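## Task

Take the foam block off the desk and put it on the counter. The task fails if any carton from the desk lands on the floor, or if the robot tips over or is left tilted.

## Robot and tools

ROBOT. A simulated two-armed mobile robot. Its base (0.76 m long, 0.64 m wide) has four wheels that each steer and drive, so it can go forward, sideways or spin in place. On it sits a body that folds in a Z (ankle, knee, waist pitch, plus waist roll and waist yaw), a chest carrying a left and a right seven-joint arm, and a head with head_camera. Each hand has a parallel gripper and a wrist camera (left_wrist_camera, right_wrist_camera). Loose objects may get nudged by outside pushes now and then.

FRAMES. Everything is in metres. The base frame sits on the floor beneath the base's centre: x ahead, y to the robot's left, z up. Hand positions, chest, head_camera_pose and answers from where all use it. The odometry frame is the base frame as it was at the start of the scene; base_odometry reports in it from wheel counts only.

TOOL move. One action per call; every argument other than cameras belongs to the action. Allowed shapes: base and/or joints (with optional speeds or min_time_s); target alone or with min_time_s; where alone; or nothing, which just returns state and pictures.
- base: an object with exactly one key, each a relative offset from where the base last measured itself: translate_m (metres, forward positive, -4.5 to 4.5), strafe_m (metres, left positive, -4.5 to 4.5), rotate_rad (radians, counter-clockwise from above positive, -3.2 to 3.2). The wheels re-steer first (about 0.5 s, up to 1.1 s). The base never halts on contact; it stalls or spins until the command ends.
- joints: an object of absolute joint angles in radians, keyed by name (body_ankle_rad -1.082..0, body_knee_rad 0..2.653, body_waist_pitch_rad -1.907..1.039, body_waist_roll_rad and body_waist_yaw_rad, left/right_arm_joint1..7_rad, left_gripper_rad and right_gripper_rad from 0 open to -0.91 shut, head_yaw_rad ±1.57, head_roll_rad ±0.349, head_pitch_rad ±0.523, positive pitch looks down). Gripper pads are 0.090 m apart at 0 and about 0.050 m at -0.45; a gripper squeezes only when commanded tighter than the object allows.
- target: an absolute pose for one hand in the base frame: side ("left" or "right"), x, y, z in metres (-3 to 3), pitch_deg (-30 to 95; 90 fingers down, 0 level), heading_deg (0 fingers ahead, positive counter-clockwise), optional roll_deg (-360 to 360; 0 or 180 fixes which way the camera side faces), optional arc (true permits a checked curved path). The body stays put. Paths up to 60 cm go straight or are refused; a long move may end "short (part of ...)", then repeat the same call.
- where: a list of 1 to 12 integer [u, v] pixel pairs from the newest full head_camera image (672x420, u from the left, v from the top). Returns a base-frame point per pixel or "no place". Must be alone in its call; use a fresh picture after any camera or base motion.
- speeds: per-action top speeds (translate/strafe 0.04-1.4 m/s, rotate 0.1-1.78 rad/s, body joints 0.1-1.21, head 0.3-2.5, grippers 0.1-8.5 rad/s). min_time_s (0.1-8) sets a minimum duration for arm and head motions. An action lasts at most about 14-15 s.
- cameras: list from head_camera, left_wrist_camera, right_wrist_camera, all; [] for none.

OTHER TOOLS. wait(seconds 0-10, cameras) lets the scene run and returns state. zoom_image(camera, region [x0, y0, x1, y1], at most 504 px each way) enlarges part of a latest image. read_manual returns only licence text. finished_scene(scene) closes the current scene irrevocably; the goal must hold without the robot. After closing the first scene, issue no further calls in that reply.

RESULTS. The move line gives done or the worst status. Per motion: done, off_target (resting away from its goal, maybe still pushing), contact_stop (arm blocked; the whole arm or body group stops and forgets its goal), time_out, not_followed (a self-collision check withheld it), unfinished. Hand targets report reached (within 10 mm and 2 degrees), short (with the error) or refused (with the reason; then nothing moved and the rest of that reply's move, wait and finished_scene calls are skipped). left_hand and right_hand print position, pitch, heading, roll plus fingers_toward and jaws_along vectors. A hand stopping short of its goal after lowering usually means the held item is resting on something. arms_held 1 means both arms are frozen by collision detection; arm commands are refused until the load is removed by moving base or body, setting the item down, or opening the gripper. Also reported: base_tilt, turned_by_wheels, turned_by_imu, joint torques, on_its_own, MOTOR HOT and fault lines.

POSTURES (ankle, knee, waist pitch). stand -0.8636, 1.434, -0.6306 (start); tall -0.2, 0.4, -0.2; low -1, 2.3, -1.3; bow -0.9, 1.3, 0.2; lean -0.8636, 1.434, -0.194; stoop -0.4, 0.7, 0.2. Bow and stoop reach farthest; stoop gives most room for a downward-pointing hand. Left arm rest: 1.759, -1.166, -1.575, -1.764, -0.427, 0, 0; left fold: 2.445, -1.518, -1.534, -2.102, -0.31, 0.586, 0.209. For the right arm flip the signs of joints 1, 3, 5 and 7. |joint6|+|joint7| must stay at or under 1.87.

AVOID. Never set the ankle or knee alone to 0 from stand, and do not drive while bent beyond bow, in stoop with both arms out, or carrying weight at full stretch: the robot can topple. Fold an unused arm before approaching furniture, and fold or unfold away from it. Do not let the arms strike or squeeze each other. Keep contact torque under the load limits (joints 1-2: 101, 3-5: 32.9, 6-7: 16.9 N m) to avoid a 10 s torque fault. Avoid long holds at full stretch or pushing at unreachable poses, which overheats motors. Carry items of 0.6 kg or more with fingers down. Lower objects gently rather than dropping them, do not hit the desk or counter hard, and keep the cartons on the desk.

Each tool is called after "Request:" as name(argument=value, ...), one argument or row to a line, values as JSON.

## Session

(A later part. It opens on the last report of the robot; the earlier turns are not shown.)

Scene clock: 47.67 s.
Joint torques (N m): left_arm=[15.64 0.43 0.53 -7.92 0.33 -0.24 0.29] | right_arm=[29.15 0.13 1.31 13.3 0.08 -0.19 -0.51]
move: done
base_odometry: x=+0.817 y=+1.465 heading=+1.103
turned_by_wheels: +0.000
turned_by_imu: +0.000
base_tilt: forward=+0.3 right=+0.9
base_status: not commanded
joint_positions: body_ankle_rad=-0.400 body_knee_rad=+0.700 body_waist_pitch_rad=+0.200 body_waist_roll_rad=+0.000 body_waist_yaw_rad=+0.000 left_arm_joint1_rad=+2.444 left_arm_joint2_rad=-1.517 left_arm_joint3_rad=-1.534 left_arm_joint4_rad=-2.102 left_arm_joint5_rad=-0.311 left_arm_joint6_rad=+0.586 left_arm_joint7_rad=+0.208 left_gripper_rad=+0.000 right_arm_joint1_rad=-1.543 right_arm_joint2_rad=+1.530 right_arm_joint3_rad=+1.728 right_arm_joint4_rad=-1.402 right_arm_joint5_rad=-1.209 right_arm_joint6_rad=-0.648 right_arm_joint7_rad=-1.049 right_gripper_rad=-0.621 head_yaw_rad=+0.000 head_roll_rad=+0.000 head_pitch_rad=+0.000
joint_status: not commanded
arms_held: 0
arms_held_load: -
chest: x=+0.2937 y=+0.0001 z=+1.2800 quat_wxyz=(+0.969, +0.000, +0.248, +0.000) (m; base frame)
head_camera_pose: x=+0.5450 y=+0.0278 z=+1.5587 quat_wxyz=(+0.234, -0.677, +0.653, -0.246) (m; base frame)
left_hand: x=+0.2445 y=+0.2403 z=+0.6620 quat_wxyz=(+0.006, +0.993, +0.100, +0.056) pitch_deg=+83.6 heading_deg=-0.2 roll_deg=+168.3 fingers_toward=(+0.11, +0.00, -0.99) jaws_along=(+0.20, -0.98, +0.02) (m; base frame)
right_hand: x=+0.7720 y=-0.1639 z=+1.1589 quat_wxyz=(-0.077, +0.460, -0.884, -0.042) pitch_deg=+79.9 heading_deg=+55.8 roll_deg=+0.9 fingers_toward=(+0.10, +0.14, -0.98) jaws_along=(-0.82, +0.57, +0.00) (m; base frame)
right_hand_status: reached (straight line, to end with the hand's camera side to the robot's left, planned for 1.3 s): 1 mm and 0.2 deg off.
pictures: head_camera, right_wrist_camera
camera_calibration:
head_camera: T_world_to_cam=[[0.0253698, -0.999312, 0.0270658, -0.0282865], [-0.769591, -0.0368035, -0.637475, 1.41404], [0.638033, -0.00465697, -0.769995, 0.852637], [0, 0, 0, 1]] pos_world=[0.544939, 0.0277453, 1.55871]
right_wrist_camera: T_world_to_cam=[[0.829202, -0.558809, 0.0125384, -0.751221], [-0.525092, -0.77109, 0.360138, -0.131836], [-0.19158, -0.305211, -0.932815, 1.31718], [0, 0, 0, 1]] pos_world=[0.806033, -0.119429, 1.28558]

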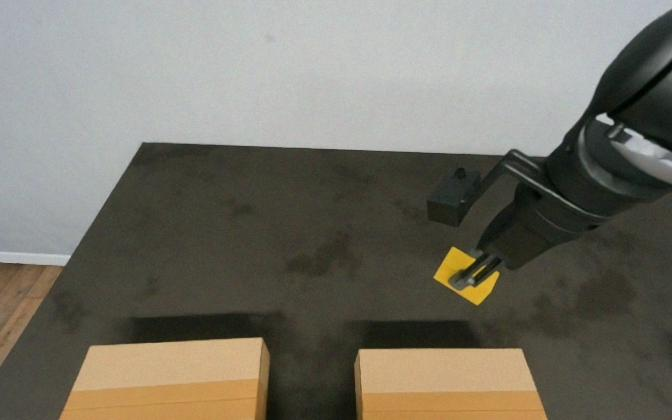

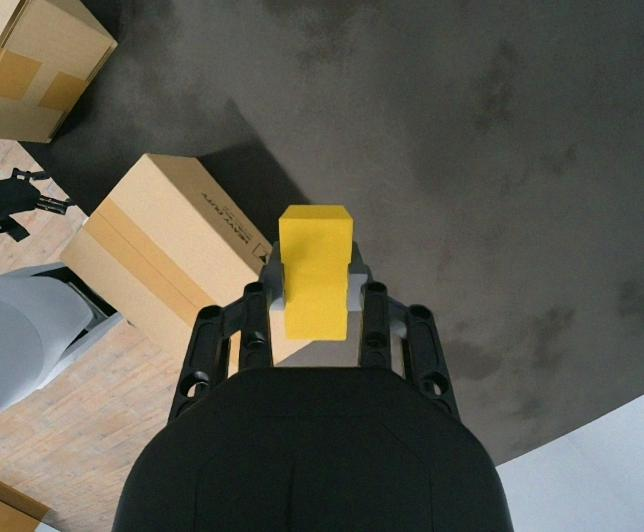

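Request:
move(
  base={"translate_m": -0.9},
  speeds={"translate_m": 0.8},
)

Request:
move(
  base={"rotate_rad": -3.11},
  speeds={"rotate_rad": 1.4},
)

Request:
move(
  base={"translate_m": 1.9},
  speeds={"translate_m": 0.9},
  cameras=["head_camera"],
)

Scene clock: 53.73 s.
Joint torques (N m): left_arm=[14.77 0.45 0.49 -8.36 0.21 -0.24 0.33] | right_arm=[27.58 -0.66 1.62 12.93 -0.05 -0.21 -0.18]
move: done
base_odometry: x=+0.412 y=+0.661 heading=+1.101
turned_by_wheels: -0.002
turned_by_imu: -0.001
base_tilt: forward=+0.2 right=+0.8
base_status: done
joint_positions: body_ankle_rad=-0.400 body_knee_rad=+0.700 body_waist_pitch_rad=+0.200 body_waist_roll_rad=+0.000 body_waist_yaw_rad=+0.000 left_arm_joint1_rad=+2.446 left_arm_joint2_rad=-1.517 left_arm_joint3_rad=-1.534 left_arm_joint4_rad=-2.101 left_arm_joint5_rad=-0.311 left_arm_joint6_rad=+0.586 left_arm_joint7_rad=+0.208 left_gripper_rad=+0.000 right_arm_joint1_rad=-1.540 right_arm_joint2_rad=+1.530 right_arm_joint3_rad=+1.727 right_arm_joint4_rad=-1.402 right_arm_joint5_rad=-1.209 right_arm_joint6_rad=-0.648 right_arm_joint7_rad=-1.050 right_gripper_rad=-0.621 head_yaw_rad=+0.000 head_roll_rad=+0.000 head_pitch_rad=+0.000
joint_status: not commanded
arms_held: 0
arms_held_load: -
chest: x=+0.2933 y=+0.0001 z=+1.2802 quat_wxyz=(+0.969, +0.000, +0.247, +0.000) (m; base frame)
head_camera_pose: x=+0.5444 y=+0.0278 z=+1.5590 quat_wxyz=(+0.234, -0.677, +0.653, -0.246) (m; base frame)
left_hand: x=+0.2427 y=+0.2403 z=+0.6619 quat_wxyz=(+0.006, +0.993, +0.100, +0.054) pitch_deg=+83.7 heading_deg=-0.1 roll_deg=+168.3 fingers_toward=(+0.11, +0.00, -0.99) jaws_along=(+0.20, -0.98, +0.02) (m; base frame)
right_hand: x=+0.7717 y=-0.1640 z=+1.1605 quat_wxyz=(-0.078, +0.460, -0.884, -0.041) pitch_deg=+79.9 heading_deg=+55.2 roll_deg=+0.3 fingers_toward=(+0.10, +0.14, -0.98) jaws_along=(-0.82, +0.57, +0.00) (m; base frame)
pictures: none

Scene clock: 58.20 s.
Joint torques (N m): left_arm=[15.35 0.38 0.38 -7.96 0.31 -0.2 0.24] | right_arm=[28.3 -0.43 1.72 13.09 0.17 -0.04 -0.25]
move: done
base_odometry: x=+0.413 y=+0.661 heading=-2.009
turned_by_wheels: -3.110
turned_by_imu: -3.090
base_tilt: forward=+0.2 right=+0.8
base_status: done
joint_positions: body_ankle_rad=-0.400 body_knee_rad=+0.700 body_waist_pitch_rad=+0.200 body_waist_roll_rad=+0.000 body_waist_yaw_rad=+0.000 left_arm_joint1_rad=+2.445 left_arm_joint2_rad=-1.517 left_arm_joint3_rad=-1.534 left_arm_joint4_rad=-2.102 left_arm_joint5_rad=-0.311 left_arm_joint6_rad=+0.586 left_arm_joint7_rad=+0.208 left_gripper_rad=+0.000 right_arm_joint1_rad=-1.542 right_arm_joint2_rad=+1.531 right_arm_joint3_rad=+1.727 right_arm_joint4_rad=-1.402 right_arm_joint5_rad=-1.210 right_arm_joint6_rad=-0.648 right_arm_joint7_rad=-1.050 right_gripper_rad=-0.621 head_yaw_rad=+0.000 head_roll_rad=+0.000 head_pitch_rad=+0.000
joint_status: not commanded
arms_held: 0
arms_held_load: -
chest: x=+0.2938 y=-0.0001 z=+1.2800 quat_wxyz=(+0.969, +0.000, +0.248, +0.000) (m; base frame)
head_camera_pose: x=+0.5452 y=+0.0275 z=+1.5587 quat_wxyz=(+0.234, -0.677, +0.654, -0.246) (m; base frame)
left_hand: x=+0.2441 y=+0.2401 z=+0.6620 quat_wxyz=(+0.006, +0.993, +0.100, +0.055) pitch_deg=+83.7 heading_deg=-0.2 roll_deg=+168.3 fingers_toward=(+0.11, +0.00, -0.99) jaws_along=(+0.20, -0.98, +0.02) (m; base frame)
right_hand: x=+0.7721 y=-0.1645 z=+1.1591 quat_wxyz=(-0.077, +0.460, -0.884, -0.041) pitch_deg=+80.0 heading_deg=+55.5 roll_deg=+0.6 fingers_toward=(+0.10, +0.14, -0.98) jaws_along=(-0.82, +0.57, +0.00) (m; base frame)
pictures: none

Scene clock: 63.80 s.
Joint torques (N m): left_arm=[16.14 0.51 0.34 -7.89 0.31 -0.24 0.25] | right_arm=[28.12 -0.85 1.49 13.19 0.02 -0.04 -0.13]
move: done
base_odometry: x=-0.385 y=-1.063 heading=-2.005
turned_by_wheels: +0.004
turned_by_imu: +0.000
base_tilt: forward=+0.2 right=+0.8
base_status: done
joint_positions: body_ankle_rad=-0.400 body_knee_rad=+0.700 body_waist_pitch_rad=+0.200 body_waist_roll_rad=+0.000 body_waist_yaw_rad=+0.000 left_arm_joint1_rad=+2.444 left_arm_joint2_rad=-1.517 left_arm_joint3_rad=-1.534 left_arm_joint4_rad=-2.102 left_arm_joint5_rad=-0.311 left_arm_joint6_rad=+0.586 left_arm_joint7_rad=+0.208 left_gripper_rad=+0.000 right_arm_joint1_rad=-1.542 right_arm_joint2_rad=+1.531 right_arm_joint3_rad=+1.727 right_arm_joint4_rad=-1.402 right_arm_joint5_rad=-1.210 right_arm_joint6_rad=-0.648 right_arm_joint7_rad=-1.050 right_gripper_rad=-0.621 head_yaw_rad=+0.000 head_roll_rad=+0.000 head_pitch_rad=+0.000
joint_status: not commanded
arms_held: 0
arms_held_load: -
chest: x=+0.2936 y=+0.0000 z=+1.2800 quat_wxyz=(+0.969, +0.000, +0.248, +0.000) (m; base frame)
head_camera_pose: x=+0.5449 y=+0.0276 z=+1.5587 quat_wxyz=(+0.234, -0.677, +0.654, -0.246) (m; base frame)
left_hand: x=+0.2446 y=+0.2401 z=+0.6620 quat_wxyz=(+0.006, +0.993, +0.100, +0.056) pitch_deg=+83.6 heading_deg=-0.2 roll_deg=+168.3 fingers_toward=(+0.11, +0.00, -0.99) jaws_along=(+0.20, -0.98, +0.02) (m; base frame)
right_hand: x=+0.7719 y=-0.1643 z=+1.1593 quat_wxyz=(-0.077, +0.460, -0.884, -0.041) pitch_deg=+80.0 heading_deg=+55.5 roll_deg=+0.5 fingers_toward=(+0.10, +0.14, -0.98) jaws_along=(-0.82, +0.57, +0.00) (m; base frame)
pictures: head_camera
camera_calibration:
head_camera: T_world_to_cam=[[0.0251391, -0.999323, 0.0268748, -0.0279624], [-0.769639, -0.0365037, -0.637435, 1.41399], [0.637984, -0.00465937, -0.770035, 0.852726], [0, 0, 0, 1]] pos_world=[0.544939, 0.0276455, 1.55871]

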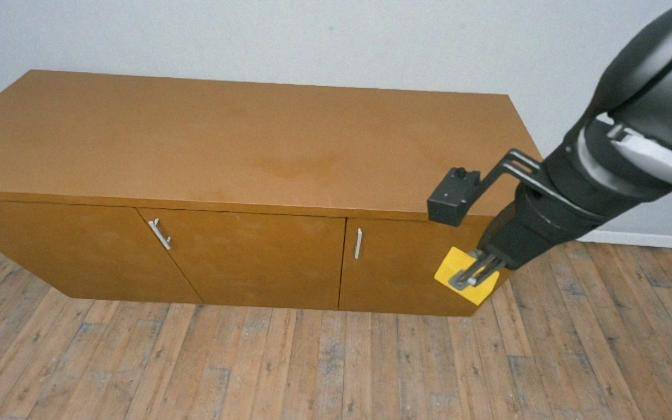

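Request:
move(
  where=[
    [250, 207],
    [400, 213],
    [250, 160],
  ],
)

Request:
move(
  base={"strafe_m": 0.15},
)

Scene clock: 64.60 s.
Joint torques (N m): left_arm=[15.78 0.44 0.56 -8.02 0.17 -0.21 0.26] | right_arm=[28.06 -0.97 1.81 13.29 0.11 -0.1 -0.27]
base_odometry: x=-0.385 y=-1.063 heading=-2.005
turned_by_wheels: +0.000
turned_by_imu: +0.000
base_tilt: forward=+0.3 right=+0.8
where, head_camera: pixel (250, 207): x +1.084, y +0.248, z +0.906; pixel (400, 213): no place (The depth camera has no reading there.); pixel (250, 160): x +1.247, y +0.277, z +0.923. By the robot's depth camera.
base_status: done
joint_positions: body_ankle_rad=-0.400 body_knee_rad=+0.700 body_waist_pitch_rad=+0.200 body_waist_roll_rad=+0.000 body_waist_yaw_rad=+0.000 left_arm_joint1_rad=+2.444 left_arm_joint2_rad=-1.517 left_arm_joint3_rad=-1.534 left_arm_joint4_rad=-2.102 left_arm_joint5_rad=-0.311 left_arm_joint6_rad=+0.586 left_arm_joint7_rad=+0.208 left_gripper_rad=+0.000 right_arm_joint1_rad=-1.542 right_arm_joint2_rad=+1.531 right_arm_joint3_rad=+1.727 right_arm_joint4_rad=-1.402 right_arm_joint5_rad=-1.210 right_arm_joint6_rad=-0.648 right_arm_joint7_rad=-1.050 right_gripper_rad=-0.621 head_yaw_rad=+0.000 head_roll_rad=+0.000 head_pitch_rad=+0.000
joint_status: not commanded
arms_held: 0
arms_held_load: -
chest: x=+0.2936 y=+0.0000 z=+1.2800 quat_wxyz=(+0.969, +0.000, +0.248, +0.000) (m; base frame)
head_camera_pose: x=+0.5449 y=+0.0276 z=+1.5587 quat_wxyz=(+0.234, -0.677, +0.654, -0.246) (m; base frame)
left_hand: x=+0.2446 y=+0.2401 z=+0.6620 quat_wxyz=(+0.006, +0.993, +0.100, +0.056) pitch_deg=+83.6 heading_deg=-0.2 roll_deg=+168.3 fingers_toward=(+0.11, +0.00, -0.99) jaws_along=(+0.20, -0.98, +0.02) (m; base frame)
right_hand: x=+0.7719 y=-0.1643 z=+1.1593 quat_wxyz=(-0.077, +0.460, -0.884, -0.041) pitch_deg=+80.0 heading_deg=+55.5 roll_deg=+0.5 fingers_toward=(+0.10, +0.14, -0.98) jaws_along=(-0.82, +0.57, +0.00) (m; base frame)
pictures: none

Scene clock: 67.33 s.
Joint torques (N m): left_arm=[15.38 0.24 0.59 -7.86 0.32 -0.28 0.17] | right_arm=[28.08 -1.57 1.6 13.11 0.09 -0.02 -0.19]
move: done
base_odometry: x=-0.249 y=-1.126 heading=-2.003
turned_by_wheels: +0.001
turned_by_imu: -0.003
base_tilt: forward=+0.2 right=+0.8
base_status: done
joint_positions: body_ankle_rad=-0.400 body_knee_rad=+0.700 body_waist_pitch_rad=+0.200 body_waist_roll_rad=+0.000 body_waist_yaw_rad=+0.000 left_arm_joint1_rad=+2.444 left_arm_joint2_rad=-1.517 left_arm_joint3_rad=-1.534 left_arm_joint4_rad=-2.102 left_arm_joint5_rad=-0.310 left_arm_joint6_rad=+0.586 left_arm_joint7_rad=+0.209 left_gripper_rad=+0.000 right_arm_joint1_rad=-1.542 right_arm_joint2_rad=+1.533 right_arm_joint3_rad=+1.727 right_arm_joint4_rad=-1.402 right_arm_joint5_rad=-1.210 right_arm_joint6_rad=-0.648 right_arm_joint7_rad=-1.050 right_gripper_rad=-0.621 head_yaw_rad=+0.000 head_roll_rad=+0.000 head_pitch_rad=+0.000
joint_status: not commanded
arms_held: 0
arms_held_load: -
chest: x=+0.2936 y=+0.0000 z=+1.2800 quat_wxyz=(+0.969, +0.000, +0.248, +0.000) (m; base frame)
head_camera_pose: x=+0.5449 y=+0.0277 z=+1.5587 quat_wxyz=(+0.234, -0.677, +0.653, -0.246) (m; base frame)
left_hand: x=+0.2443 y=+0.2404 z=+0.6620 quat_wxyz=(+0.006, +0.993, +0.100, +0.055) pitch_deg=+83.6 heading_deg=+0.0 roll_deg=+168.5 fingers_toward=(+0.11, +0.00, -0.99) jaws_along=(+0.20, -0.98, +0.02) (m; base frame)
right_hand: x=+0.7718 y=-0.1640 z=+1.1592 quat_wxyz=(-0.076, +0.460, -0.884, -0.040) pitch_deg=+80.1 heading_deg=+55.2 roll_deg=+0.1 fingers_toward=(+0.10, +0.14, -0.99) jaws_along=(-0.82, +0.57, +0.00) (m; base frame)
pictures: none

Request:
move(
  base={"translate_m": 0.47},
  cameras=["head_camera"],
)

Request:
move(
  where=[
    [430, 330],
    [300, 300],
    [420, 290],
    [450,350],
  ],
)

Request:
move(
  target={"side": "right", "x": 0.772, "y": -0.164, "z": 0.985, "pitch_deg": 80, "heading_deg": 55, "roll_deg": 0},
)

Scene clock: 72.70 s.
Joint torques (N m): left_arm=[15.95 0.57 0.49 -7.72 0.19 -0.22 0.2] | right_arm=[29.03 -1.57 1.58 13.23 0.03 0.03 -0.15]
move: done
base_odometry: x=-0.444 y=-1.554 heading=-2.001
turned_by_wheels: +0.002
turned_by_imu: +0.004
base_tilt: forward=+0.3 right=+0.8
base_status: done
joint_positions: body_ankle_rad=-0.400 body_knee_rad=+0.700 body_waist_pitch_rad=+0.200 body_waist_roll_rad=+0.000 body_waist_yaw_rad=+0.000 left_arm_joint1_rad=+2.444 left_arm_joint2_rad=-1.517 left_arm_joint3_rad=-1.534 left_arm_joint4_rad=-2.102 left_arm_joint5_rad=-0.310 left_arm_joint6_rad=+0.586 left_arm_joint7_rad=+0.209 left_gripper_rad=+0.000 right_arm_joint1_rad=-1.542 right_arm_joint2_rad=+1.533 right_arm_joint3_rad=+1.727 right_arm_joint4_rad=-1.402 right_arm_joint5_rad=-1.210 right_arm_joint6_rad=-0.648 right_arm_joint7_rad=-1.050 right_gripper_rad=-0.621 head_yaw_rad=+0.000 head_roll_rad=+0.000 head_pitch_rad=+0.000
joint_status: not commanded
arms_held: 0
arms_held_load: -
chest: x=+0.2937 y=+0.0000 z=+1.2800 quat_wxyz=(+0.969, +0.000, +0.248, +0.000) (m; base frame)
head_camera_pose: x=+0.5450 y=+0.0277 z=+1.5587 quat_wxyz=(+0.234, -0.677, +0.653, -0.246) (m; base frame)
left_hand: x=+0.2449 y=+0.2403 z=+0.6620 quat_wxyz=(+0.006, +0.993, +0.100, +0.056) pitch_deg=+83.6 heading_deg=+0.0 roll_deg=+168.5 fingers_toward=(+0.11, +0.00, -0.99) jaws_along=(+0.20, -0.98, +0.02) (m; base frame)
right_hand: x=+0.7718 y=-0.1640 z=+1.1588 quat_wxyz=(-0.076, +0.460, -0.884, -0.040) pitch_deg=+80.1 heading_deg=+55.3 roll_deg=+0.3 fingers_toward=(+0.10, +0.14, -0.99) jaws_along=(-0.82, +0.57, +0.00) (m; base frame)
pictures: head_camera
camera_calibration:
head_camera: T_world_to_cam=[[0.0253101, -0.999311, 0.0271393, -0.0283712], [-0.769683, -0.0368038, -0.637364, 1.41399], [0.637924, -0.0047569, -0.770085, 0.852775], [0, 0, 0, 1]] pos_world=[0.545039, 0.0277452, 1.55871]

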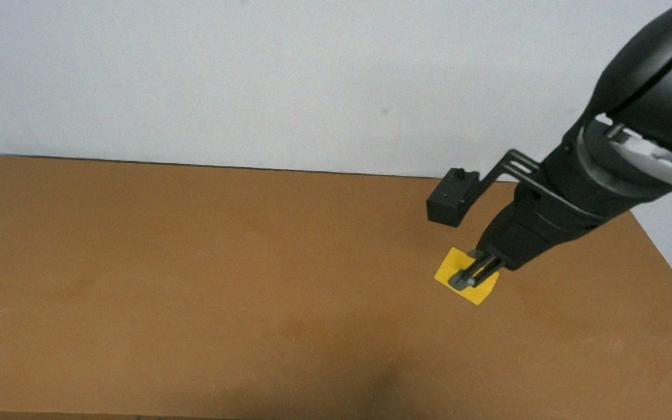

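Scene clock: 72.70 s.
Joint torques (N m): left_arm=[15.95 0.57 0.49 -7.72 0.19 -0.22 0.2] | right_arm=[29.03 -1.57 1.58 13.23 0.03 0.03 -0.15]
base_odometry: x=-0.444 y=-1.554 heading=-2.001
turned_by_wheels: +0.000
turned_by_imu: +0.000
base_tilt: forward=+0.3 right=+0.8
where, head_camera: pixel (430, 330): x +0.775, y -0.173, z +0.915; pixel (300, 300): x +0.826, y +0.092, z +0.920; pixel (420, 290): x +0.860, y -0.165, z +0.917; pixel (450, 350): x +0.738, y -0.206, z +0.915. By the robot's depth camera.
base_status: done
joint_positions: body_ankle_rad=-0.400 body_knee_rad=+0.700 body_waist_pitch_rad=+0.200 body_waist_roll_rad=+0.000 body_waist_yaw_rad=+0.000 left_arm_joint1_rad=+2.444 left_arm_joint2_rad=-1.517 left_arm_joint3_rad=-1.534 left_arm_joint4_rad=-2.102 left_arm_joint5_rad=-0.310 left_arm_joint6_rad=+0.586 left_arm_joint7_rad=+0.209 left_gripper_rad=+0.000 right_arm_joint1_rad=-1.542 right_arm_joint2_rad=+1.533 right_arm_joint3_rad=+1.727 right_arm_joint4_rad=-1.402 right_arm_joint5_rad=-1.210 right_arm_joint6_rad=-0.648 right_arm_joint7_rad=-1.050 right_gripper_rad=-0.621 head_yaw_rad=+0.000 head_roll_rad=+0.000 head_pitch_rad=+0.000
joint_status: not commanded
arms_held: 0
arms_held_load: -
chest: x=+0.2937 y=+0.0000 z=+1.2800 quat_wxyz=(+0.969, +0.000, +0.248, +0.000) (m; base frame)
head_camera_pose: x=+0.5450 y=+0.0277 z=+1.5587 quat_wxyz=(+0.234, -0.677, +0.653, -0.246) (m; base frame)
left_hand: x=+0.2449 y=+0.2403 z=+0.6620 quat_wxyz=(+0.006, +0.993, +0.100, +0.056) pitch_deg=+83.6 heading_deg=+0.0 roll_deg=+168.5 fingers_toward=(+0.11, +0.00, -0.99) jaws_along=(+0.20, -0.98, +0.02) (m; base frame)
right_hand: x=+0.7718 y=-0.1640 z=+1.1588 quat_wxyz=(-0.076, +0.460, -0.884, -0.040) pitch_deg=+80.1 heading_deg=+55.3 roll_deg=+0.3 fingers_toward=(+0.10, +0.14, -0.99) jaws_along=(-0.82, +0.57, +0.00) (m; base frame)
pictures: none

Scene clock: 74.50 s.
Joint torques (N m): left_arm=[15.62 0.32 0.55 -7.61 0.35 -0.26 0.16] | right_arm=[29.36 -2.21 2.52 10.83 0.4 0.43 0.22]
move: done
base_odometry: x=-0.444 y=-1.554 heading=-2.001
turned_by_wheels: +0.000
turned_by_imu: +0.000
base_tilt: forward=+0.2 right=+0.9
base_status: not commanded
joint_positions: body_ankle_rad=-0.400 body_knee_rad=+0.700 body_waist_pitch_rad=+0.200 body_waist_roll_rad=+0.000 body_waist_yaw_rad=+0.000 left_arm_joint1_rad=+2.444 left_arm_joint2_rad=-1.517 left_arm_joint3_rad=-1.534 left_arm_joint4_rad=-2.102 left_arm_joint5_rad=-0.310 left_arm_joint6_rad=+0.586 left_arm_joint7_rad=+0.209 left_gripper_rad=+0.000 right_arm_joint1_rad=-1.821 right_arm_joint2_rad=+1.508 right_arm_joint3_rad=+1.741 right_arm_joint4_rad=-1.577 right_arm_joint5_rad=-1.035 right_arm_joint6_rad=-0.445 right_arm_joint7_rad=-0.582 right_gripper_rad=-0.621 head_yaw_rad=+0.000 head_roll_rad=+0.000 head_pitch_rad=+0.000
joint_status: not commanded
arms_held: 0
arms_held_load: -
chest: x=+0.2937 y=+0.0000 z=+1.2800 quat_wxyz=(+0.969, +0.000, +0.248, +0.000) (m; base frame)
head_camera_pose: x=+0.5450 y=+0.0277 z=+1.5587 quat_wxyz=(+0.234, -0.677, +0.653, -0.246) (m; base frame)
left_hand: x=+0.2449 y=+0.2403 z=+0.6620 quat_wxyz=(+0.006, +0.993, +0.100, +0.056) pitch_deg=+83.6 heading_deg=+0.0 roll_deg=+168.5 fingers_toward=(+0.11, +0.00, -0.99) jaws_along=(+0.20, -0.98, +0.02) (m; base frame)
right_hand: x=+0.7713 y=-0.1641 z=+0.9850 quat_wxyz=(-0.076, +0.461, -0.883, -0.040) pitch_deg=+80.2 heading_deg=+55.0 roll_deg=-0.1 fingers_toward=(+0.10, +0.14, -0.99) jaws_along=(-0.82, +0.57, +0.00) (m; base frame)
right_hand_status: reached (straight line, to end with the hand's camera side to the robot's left, planned for 1.3 s): 1 mm and 0.2 deg off.
pictures: none

Request:
move(
  target={"side": "right", "x": 0.772, "y": -0.164, "z": 0.95, "pitch_deg": 80, "heading_deg": 55, "roll_deg": 0},
)

Request:
move(
  joints={"right_gripper_rad": -0.2},
  speeds={"right_gripper_rad": 0.5},
)

Request:
move(
  target={"side": "right", "x": 0.772, "y": -0.164, "z": 1.08, "pitch_deg": 80, "heading_deg": 55, "roll_deg": 0},
  cameras=["right_wrist_camera"],
)

Scene clock: 76.47 s.
Joint torques (N m): left_arm=[15.69 0.29 0.52 -7.6 0.29 -0.27 0.17] | right_arm=[30.57 -1.25 2.42 10.33 0.48 0.46 0.33]
move: done
base_odometry: x=-0.444 y=-1.554 heading=-2.001
turned_by_wheels: +0.000
turned_by_imu: +0.000
base_tilt: forward=+0.3 right=+0.8
base_status: not commanded
joint_positions: body_ankle_rad=-0.400 body_knee_rad=+0.700 body_waist_pitch_rad=+0.200 body_waist_roll_rad=+0.000 body_waist_yaw_rad=+0.000 left_arm_joint1_rad=+2.444 left_arm_joint2_rad=-1.517 left_arm_joint3_rad=-1.534 left_arm_joint4_rad=-2.102 left_arm_joint5_rad=-0.310 left_arm_joint6_rad=+0.586 left_arm_joint7_rad=+0.209 left_gripper_rad=+0.000 right_arm_joint1_rad=-1.902 right_arm_joint2_rad=+1.508 right_arm_joint3_rad=+1.740 right_arm_joint4_rad=-1.570 right_arm_joint5_rad=-1.020 right_arm_joint6_rad=-0.402 right_arm_joint7_rad=-0.517 right_gripper_rad=-0.620 head_yaw_rad=+0.000 head_roll_rad=+0.000 head_pitch_rad=+0.000
joint_status: not commanded
arms_held: 0
arms_held_load: -
chest: x=+0.2937 y=+0.0000 z=+1.2800 quat_wxyz=(+0.969, +0.000, +0.248, +0.000) (m; base frame)
head_camera_pose: x=+0.5450 y=+0.0277 z=+1.5587 quat_wxyz=(+0.234, -0.677, +0.653, -0.246) (m; base frame)
left_hand: x=+0.2449 y=+0.2403 z=+0.6620 quat_wxyz=(+0.006, +0.993, +0.100, +0.056) pitch_deg=+83.6 heading_deg=+0.0 roll_deg=+168.5 fingers_toward=(+0.11, +0.00, -0.99) jaws_along=(+0.20, -0.98, +0.02) (m; base frame)
right_hand: x=+0.7717 y=-0.1640 z=+0.9506 quat_wxyz=(-0.077, +0.460, -0.884, -0.040) pitch_deg=+80.0 heading_deg=+55.1 roll_deg=+0.0 fingers_toward=(+0.10, +0.14, -0.98) jaws_along=(-0.82, +0.57, +0.00) (m; base frame)
right_hand_status: reached (straight line, to end with the hand's camera side to the robot's left, planned for 0.5 s): 1 mm and 0.1 deg off.
pictures: none

Scene clock: 78.10 s.
Joint torques (N m): left_arm=[15.93 0.67 0.42 -7.66 0.2 -0.17 0.24] | right_arm=[30.86 -0.81 2.36 10.15 0.52 0.37 0.21]
move: done
base_odometry: x=-0.444 y=-1.554 heading=-2.001
turned_by_wheels: +0.000
turned_by_imu: +0.000
base_tilt: forward=+0.3 right=+0.8
base_status: not commanded
joint_positions: body_ankle_rad=-0.400 body_knee_rad=+0.700 body_waist_pitch_rad=+0.200 body_waist_roll_rad=+0.000 body_waist_yaw_rad=+0.000 left_arm_joint1_rad=+2.444 left_arm_joint2_rad=-1.517 left_arm_joint3_rad=-1.534 left_arm_joint4_rad=-2.102 left_arm_joint5_rad=-0.310 left_arm_joint6_rad=+0.586 left_arm_joint7_rad=+0.209 left_gripper_rad=+0.000 right_arm_joint1_rad=-1.902 right_arm_joint2_rad=+1.508 right_arm_joint3_rad=+1.740 right_arm_joint4_rad=-1.570 right_arm_joint5_rad=-1.020 right_arm_joint6_rad=-0.402 right_arm_joint7_rad=-0.517 right_gripper_rad=-0.201 head_yaw_rad=+0.000 head_roll_rad=+0.000 head_pitch_rad=+0.000
joint_status: all done
arms_held: 0
arms_held_load: -
chest: x=+0.2937 y=+0.0000 z=+1.2800 quat_wxyz=(+0.969, +0.000, +0.248, +0.000) (m; base frame)
head_camera_pose: x=+0.5450 y=+0.0277 z=+1.5587 quat_wxyz=(+0.234, -0.677, +0.653, -0.246) (m; base frame)
left_hand: x=+0.2449 y=+0.2403 z=+0.6620 quat_wxyz=(+0.006, +0.993, +0.100, +0.056) pitch_deg=+83.6 heading_deg=+0.0 roll_deg=+168.5 fingers_toward=(+0.11, +0.00, -0.99) jaws_along=(+0.20, -0.98, +0.02) (m; base frame)
right_hand: x=+0.7717 y=-0.1640 z=+0.9506 quat_wxyz=(-0.077, +0.460, -0.883, -0.040) pitch_deg=+80.0 heading_deg=+55.1 roll_deg=+0.0 fingers_toward=(+0.10, +0.14, -0.98) jaws_along=(-0.82, +0.57, +0.00) (m; base frame)
pictures: none

Scene clock: 79.57 s.
Joint torques (N m): left_arm=[16.27 0.25 0.47 -7.69 0.25 -0.19 0.19] | right_arm=[30.18 0.21 2.08 12.07 -0.2 -0.13 -0.37]
move: done
base_odometry: x=-0.444 y=-1.554 heading=-2.001
turned_by_wheels: +0.000
turned_by_imu: +0.000
base_tilt: forward=+0.2 right=+0.9
base_status: not commanded
joint_positions: body_ankle_rad=-0.400 body_knee_rad=+0.700 body_waist_pitch_rad=+0.200 body_waist_roll_rad=+0.000 body_waist_yaw_rad=+0.000 left_arm_joint1_rad=+2.444 left_arm_joint2_rad=-1.517 left_arm_joint3_rad=-1.534 left_arm_joint4_rad=-2.102 left_arm_joint5_rad=-0.310 left_arm_joint6_rad=+0.586 left_arm_joint7_rad=+0.209 left_gripper_rad=+0.000 right_arm_joint1_rad=-1.643 right_arm_joint2_rad=+1.510 right_arm_joint3_rad=+1.740 right_arm_joint4_rad=-1.525 right_arm_joint5_rad=-1.105 right_arm_joint6_rad=-0.563 right_arm_joint7_rad=-0.803 right_gripper_rad=-0.200 head_yaw_rad=+0.000 head_roll_rad=+0.000 head_pitch_rad=+0.000
joint_status: not commanded
arms_held: 0
arms_held_load: -
chest: x=+0.2937 y=+0.0000 z=+1.2800 quat_wxyz=(+0.969, +0.000, +0.248, +0.000) (m; base frame)
head_camera_pose: x=+0.5450 y=+0.0277 z=+1.5587 quat_wxyz=(+0.234, -0.677, +0.653, -0.246) (m; base frame)
left_hand: x=+0.2449 y=+0.2403 z=+0.6620 quat_wxyz=(+0.006, +0.993, +0.100, +0.056) pitch_deg=+83.6 heading_deg=+0.0 roll_deg=+168.5 fingers_toward=(+0.11, +0.00, -0.99) jaws_along=(+0.20, -0.98, +0.02) (m; base frame)
right_hand: x=+0.7720 y=-0.1639 z=+1.0791 quat_wxyz=(-0.078, +0.459, -0.884, -0.042) pitch_deg=+79.9 heading_deg=+55.7 roll_deg=+0.7 fingers_toward=(+0.10, +0.14, -0.98) jaws_along=(-0.82, +0.57, +0.00) (m; base frame)
right_hand_status: reached (straight line, to end with the hand's camera side to the robot's left, planned for 1.0 s): 1 mm and 0.2 deg off.
pictures: right_wrist_camera
camera_calibration:
right_wrist_camera: T_world_to_cam=[[0.828876, -0.559283, 0.0129064, -0.750376], [-0.525714, -0.770822, 0.359804, -0.102217], [-0.191284, -0.305018, -0.932939, 1.24266], [0, 0, 0, 1]] pos_world=[0.805932, -0.119431, 1.20579]

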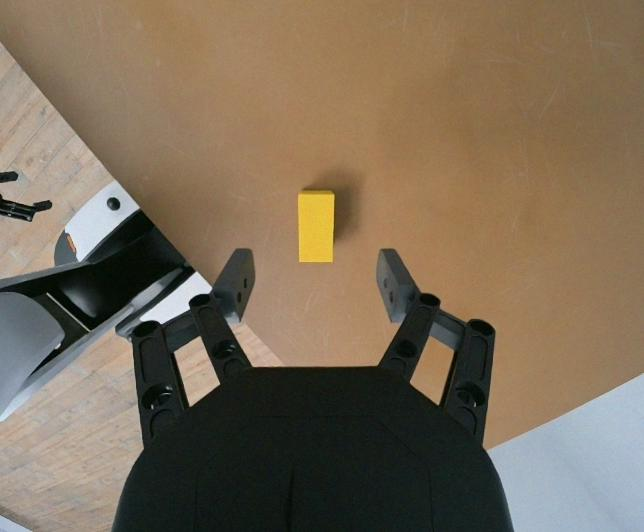

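Request:
finished_scene(
  scene=2,
)

The scene is finished: the task was done.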